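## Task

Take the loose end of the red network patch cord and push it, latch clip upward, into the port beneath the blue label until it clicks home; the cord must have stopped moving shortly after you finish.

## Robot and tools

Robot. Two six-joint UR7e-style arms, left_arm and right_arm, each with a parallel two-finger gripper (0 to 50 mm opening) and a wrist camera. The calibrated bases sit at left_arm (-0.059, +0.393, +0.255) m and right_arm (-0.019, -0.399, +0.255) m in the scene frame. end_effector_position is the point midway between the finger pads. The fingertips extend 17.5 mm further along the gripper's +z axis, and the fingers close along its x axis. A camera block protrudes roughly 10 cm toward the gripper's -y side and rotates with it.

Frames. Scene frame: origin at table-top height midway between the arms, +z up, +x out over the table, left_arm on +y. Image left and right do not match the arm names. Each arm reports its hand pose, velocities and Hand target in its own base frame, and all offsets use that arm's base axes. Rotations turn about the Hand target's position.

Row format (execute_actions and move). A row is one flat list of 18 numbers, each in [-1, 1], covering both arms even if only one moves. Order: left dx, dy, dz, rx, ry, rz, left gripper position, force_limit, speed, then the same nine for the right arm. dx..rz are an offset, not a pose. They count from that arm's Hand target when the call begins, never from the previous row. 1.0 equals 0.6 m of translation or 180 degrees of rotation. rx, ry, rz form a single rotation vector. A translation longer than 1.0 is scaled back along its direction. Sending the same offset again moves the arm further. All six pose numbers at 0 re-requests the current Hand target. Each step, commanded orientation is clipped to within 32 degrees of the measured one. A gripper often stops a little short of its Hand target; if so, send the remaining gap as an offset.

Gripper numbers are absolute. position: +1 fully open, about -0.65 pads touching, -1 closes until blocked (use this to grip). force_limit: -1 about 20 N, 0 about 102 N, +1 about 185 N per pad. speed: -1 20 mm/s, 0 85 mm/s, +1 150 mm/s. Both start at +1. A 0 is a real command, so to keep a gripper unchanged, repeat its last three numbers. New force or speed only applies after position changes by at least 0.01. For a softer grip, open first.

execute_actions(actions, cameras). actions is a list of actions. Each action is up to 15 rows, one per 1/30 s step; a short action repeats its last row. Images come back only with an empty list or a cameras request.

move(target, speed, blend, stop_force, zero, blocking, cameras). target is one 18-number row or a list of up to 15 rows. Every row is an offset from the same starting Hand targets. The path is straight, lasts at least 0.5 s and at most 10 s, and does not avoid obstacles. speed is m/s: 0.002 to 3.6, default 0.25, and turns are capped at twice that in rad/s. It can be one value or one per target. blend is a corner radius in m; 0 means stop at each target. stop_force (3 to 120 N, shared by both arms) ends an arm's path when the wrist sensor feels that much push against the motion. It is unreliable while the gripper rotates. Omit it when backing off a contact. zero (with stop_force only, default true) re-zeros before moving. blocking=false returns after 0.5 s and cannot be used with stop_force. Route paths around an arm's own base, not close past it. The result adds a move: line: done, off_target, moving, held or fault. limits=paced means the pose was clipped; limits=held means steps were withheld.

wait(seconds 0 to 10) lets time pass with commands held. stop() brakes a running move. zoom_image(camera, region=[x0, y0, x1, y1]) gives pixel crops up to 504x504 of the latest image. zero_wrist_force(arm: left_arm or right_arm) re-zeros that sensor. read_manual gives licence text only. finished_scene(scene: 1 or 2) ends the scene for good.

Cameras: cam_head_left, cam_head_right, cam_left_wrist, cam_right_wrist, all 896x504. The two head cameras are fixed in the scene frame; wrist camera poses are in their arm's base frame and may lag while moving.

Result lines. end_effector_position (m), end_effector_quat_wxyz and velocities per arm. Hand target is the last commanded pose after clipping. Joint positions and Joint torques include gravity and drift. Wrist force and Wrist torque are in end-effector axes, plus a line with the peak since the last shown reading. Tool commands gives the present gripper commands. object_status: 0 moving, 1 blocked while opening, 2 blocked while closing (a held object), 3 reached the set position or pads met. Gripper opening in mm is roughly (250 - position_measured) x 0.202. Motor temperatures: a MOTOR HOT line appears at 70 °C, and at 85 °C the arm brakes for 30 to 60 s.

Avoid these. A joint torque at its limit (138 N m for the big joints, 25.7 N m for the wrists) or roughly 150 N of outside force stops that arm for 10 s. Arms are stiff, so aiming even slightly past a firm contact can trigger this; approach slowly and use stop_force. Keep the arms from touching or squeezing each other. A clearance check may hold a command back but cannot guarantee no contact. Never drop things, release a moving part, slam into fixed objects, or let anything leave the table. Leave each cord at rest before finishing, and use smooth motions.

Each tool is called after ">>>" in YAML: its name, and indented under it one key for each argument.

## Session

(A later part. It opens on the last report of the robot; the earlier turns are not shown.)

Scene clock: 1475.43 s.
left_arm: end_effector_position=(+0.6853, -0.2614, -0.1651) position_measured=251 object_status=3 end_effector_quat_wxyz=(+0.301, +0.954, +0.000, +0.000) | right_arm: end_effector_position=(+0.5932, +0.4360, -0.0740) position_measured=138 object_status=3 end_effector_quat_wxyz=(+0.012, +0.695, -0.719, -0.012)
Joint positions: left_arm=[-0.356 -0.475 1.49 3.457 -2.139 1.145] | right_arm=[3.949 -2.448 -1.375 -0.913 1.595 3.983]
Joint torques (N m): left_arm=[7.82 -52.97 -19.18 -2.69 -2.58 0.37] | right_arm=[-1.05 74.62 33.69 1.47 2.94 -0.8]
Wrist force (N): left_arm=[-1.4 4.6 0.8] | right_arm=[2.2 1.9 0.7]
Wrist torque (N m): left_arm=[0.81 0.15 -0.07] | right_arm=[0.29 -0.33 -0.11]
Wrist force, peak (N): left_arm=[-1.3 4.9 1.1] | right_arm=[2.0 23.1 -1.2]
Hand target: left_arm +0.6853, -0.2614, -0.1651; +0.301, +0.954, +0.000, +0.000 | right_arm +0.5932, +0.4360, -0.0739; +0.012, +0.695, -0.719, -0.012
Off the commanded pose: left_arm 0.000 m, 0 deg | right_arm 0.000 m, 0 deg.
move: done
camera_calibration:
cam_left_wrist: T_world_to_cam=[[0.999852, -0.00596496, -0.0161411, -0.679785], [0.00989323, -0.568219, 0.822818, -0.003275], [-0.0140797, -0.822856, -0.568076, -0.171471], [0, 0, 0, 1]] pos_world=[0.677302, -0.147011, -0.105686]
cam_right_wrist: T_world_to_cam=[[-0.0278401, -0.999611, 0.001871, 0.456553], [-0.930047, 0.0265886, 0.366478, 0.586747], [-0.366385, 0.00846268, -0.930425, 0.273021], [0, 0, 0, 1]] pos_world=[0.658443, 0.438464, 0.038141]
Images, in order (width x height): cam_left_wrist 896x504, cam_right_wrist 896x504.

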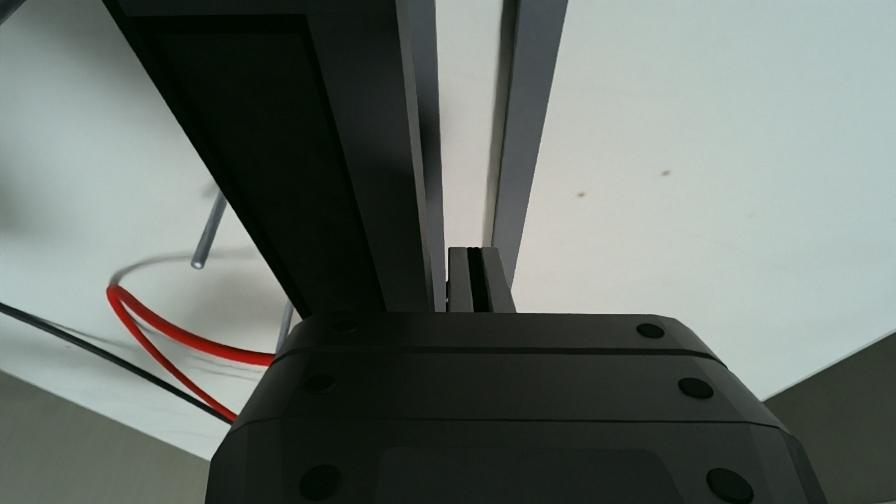

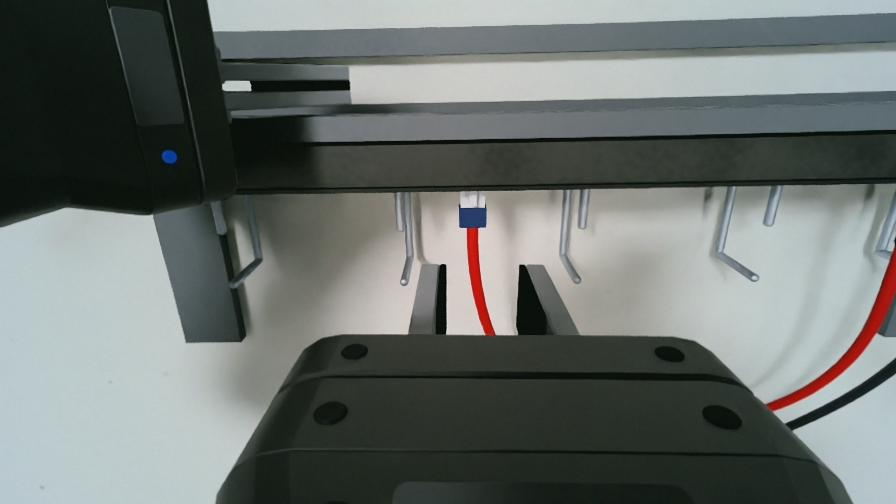

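>>> move:
  target:
    - [0.0417, 0, 0, 0, 0, 0, -1, -0.85, 0.5, -0.05, 0, 0.05, 0, 0, 0, 0.1, -0.8, -1]
    - [0.0417, 0.06, 0.25, 0, 0, 0, -1, -0.85, 0.5, -0.272, 0.0067, 0.04, 0, -0.344, 0, 0.1, -0.8, -1]
  speed: [0.08, 0.25]
  blend: 0.015
  cameras: ["all"]

>>> zoom_image:
  camera: "cam_right_wrist"
  region: [380, 100, 560, 240]

Scene clock: 1490.00 s.
left_arm: end_effector_position=(+0.7103, -0.2254, -0.0151) position_measured=251 object_status=3 end_effector_quat_wxyz=(+0.301, +0.954, +0.000, +0.000) | right_arm: end_effector_position=(+0.4300, +0.4400, -0.0498) position_measured=138 object_status=3 end_effector_quat_wxyz=(-0.359, +0.602, -0.623, +0.347)
Joint positions: left_arm=[-0.295 -0.727 1.478 3.76 -2.152 1.216] | right_arm=[4.553 -2.423 -2.159 0.137 0.546 4.437]
Joint torques (N m): left_arm=[9.34 -57.27 -10.81 -1.52 -3.18 1.22] | right_arm=[10.22 27.09 -7.9 5.01 -4.95 2.1]
Wrist force (N): left_arm=[-1.4 4.0 0.9] | right_arm=[1.7 0.4 2.7]
Wrist torque (N m): left_arm=[0.69 0.17 -0.08] | right_arm=[-0.28 -0.34 -0.36]
Wrist force, peak (N): left_arm=[-1.5 4.9 0.9] | right_arm=[1.9 0.6 2.7]
Hand target: left_arm +0.7103, -0.2254, -0.0151; +0.301, +0.954, +0.000, +0.000 | right_arm +0.4300, +0.4400, -0.0499; -0.359, +0.602, -0.623, +0.347
Off the commanded pose: left_arm 0.000 m, 0 deg | right_arm 0.000 m, 0 deg.
move: done
camera_calibration:
cam_left_wrist: T_world_to_cam=[[0.999852, -0.00596496, -0.0161411, -0.702145], [0.00989323, -0.568219, 0.822818, -0.106489], [-0.0140797, -0.822856, -0.568076, -0.0562844], [0, 0, 0, 1]] pos_world=[0.702302, -0.111011, 0.044314]
cam_right_wrist: T_world_to_cam=[[-0.0147602, -0.999611, -0.0236783, 0.449065], [-0.761308, 0.0265873, -0.647845, 0.302882], [0.648223, 0.00846415, -0.761404, -0.192134], [0, 0, 0, 1]] pos_world=[0.36176, 0.442464, 0.0605626]

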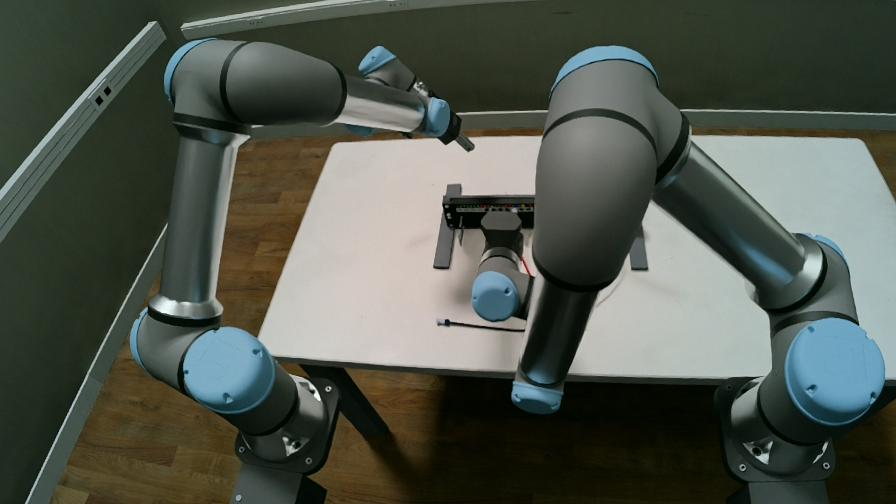

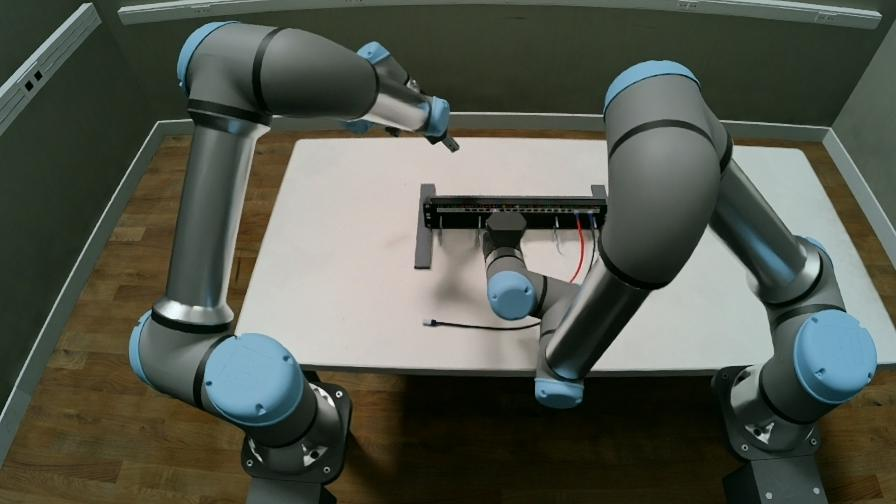

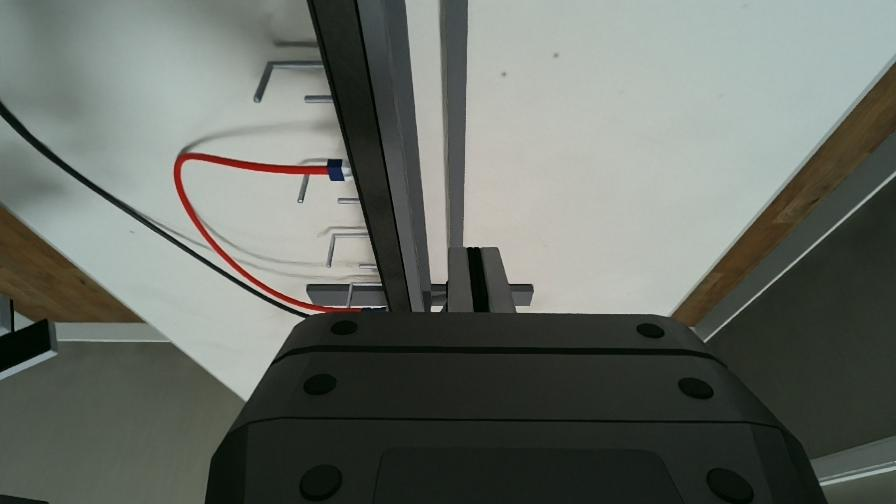

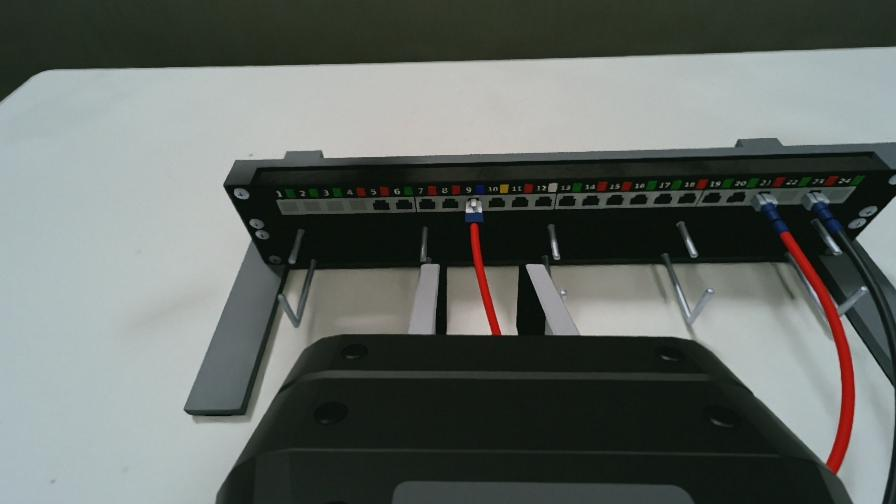

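Scaled by 2.800 from the camera's 896x504 image, which has a finer 1280x720 frame.

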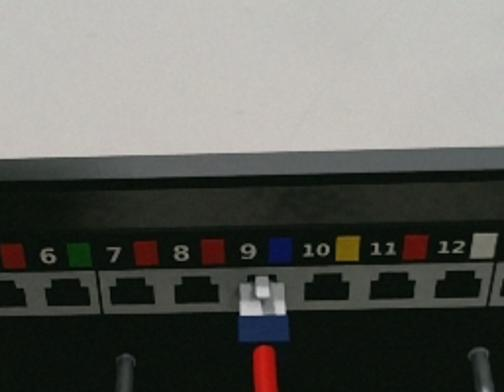

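>>> zoom_image:
  camera: "cam_right_wrist"
  region: [445, 180, 505, 230]

>>> zoom_image:
  camera: "cam_right_wrist"
  region: [740, 170, 850, 240]

>>> zoom_image:
  camera: "cam_left_wrist"
  region: [260, 120, 420, 220]

Scaled by 8.400 from the camera's 896x504 image, which has a finer 1280x720 frame.

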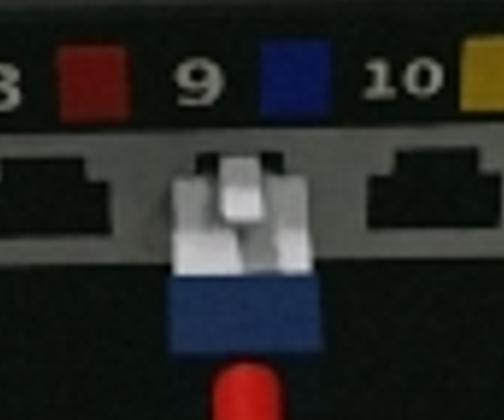

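Scaled by 4.582 from the camera's 896x504 image, which has a finer 1280x720 frame.

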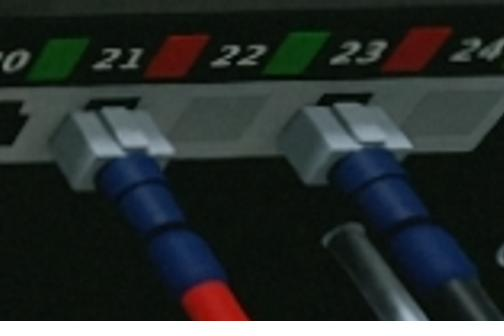

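Scaled by 3.150 from the camera's 896x504 image, which has a finer 1280x720 frame.

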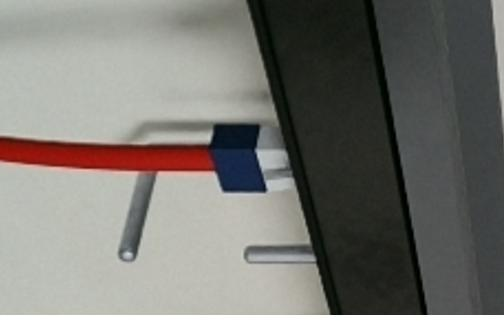

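>>> finished_scene:
  scene: 1

The scene is finished: the task was done.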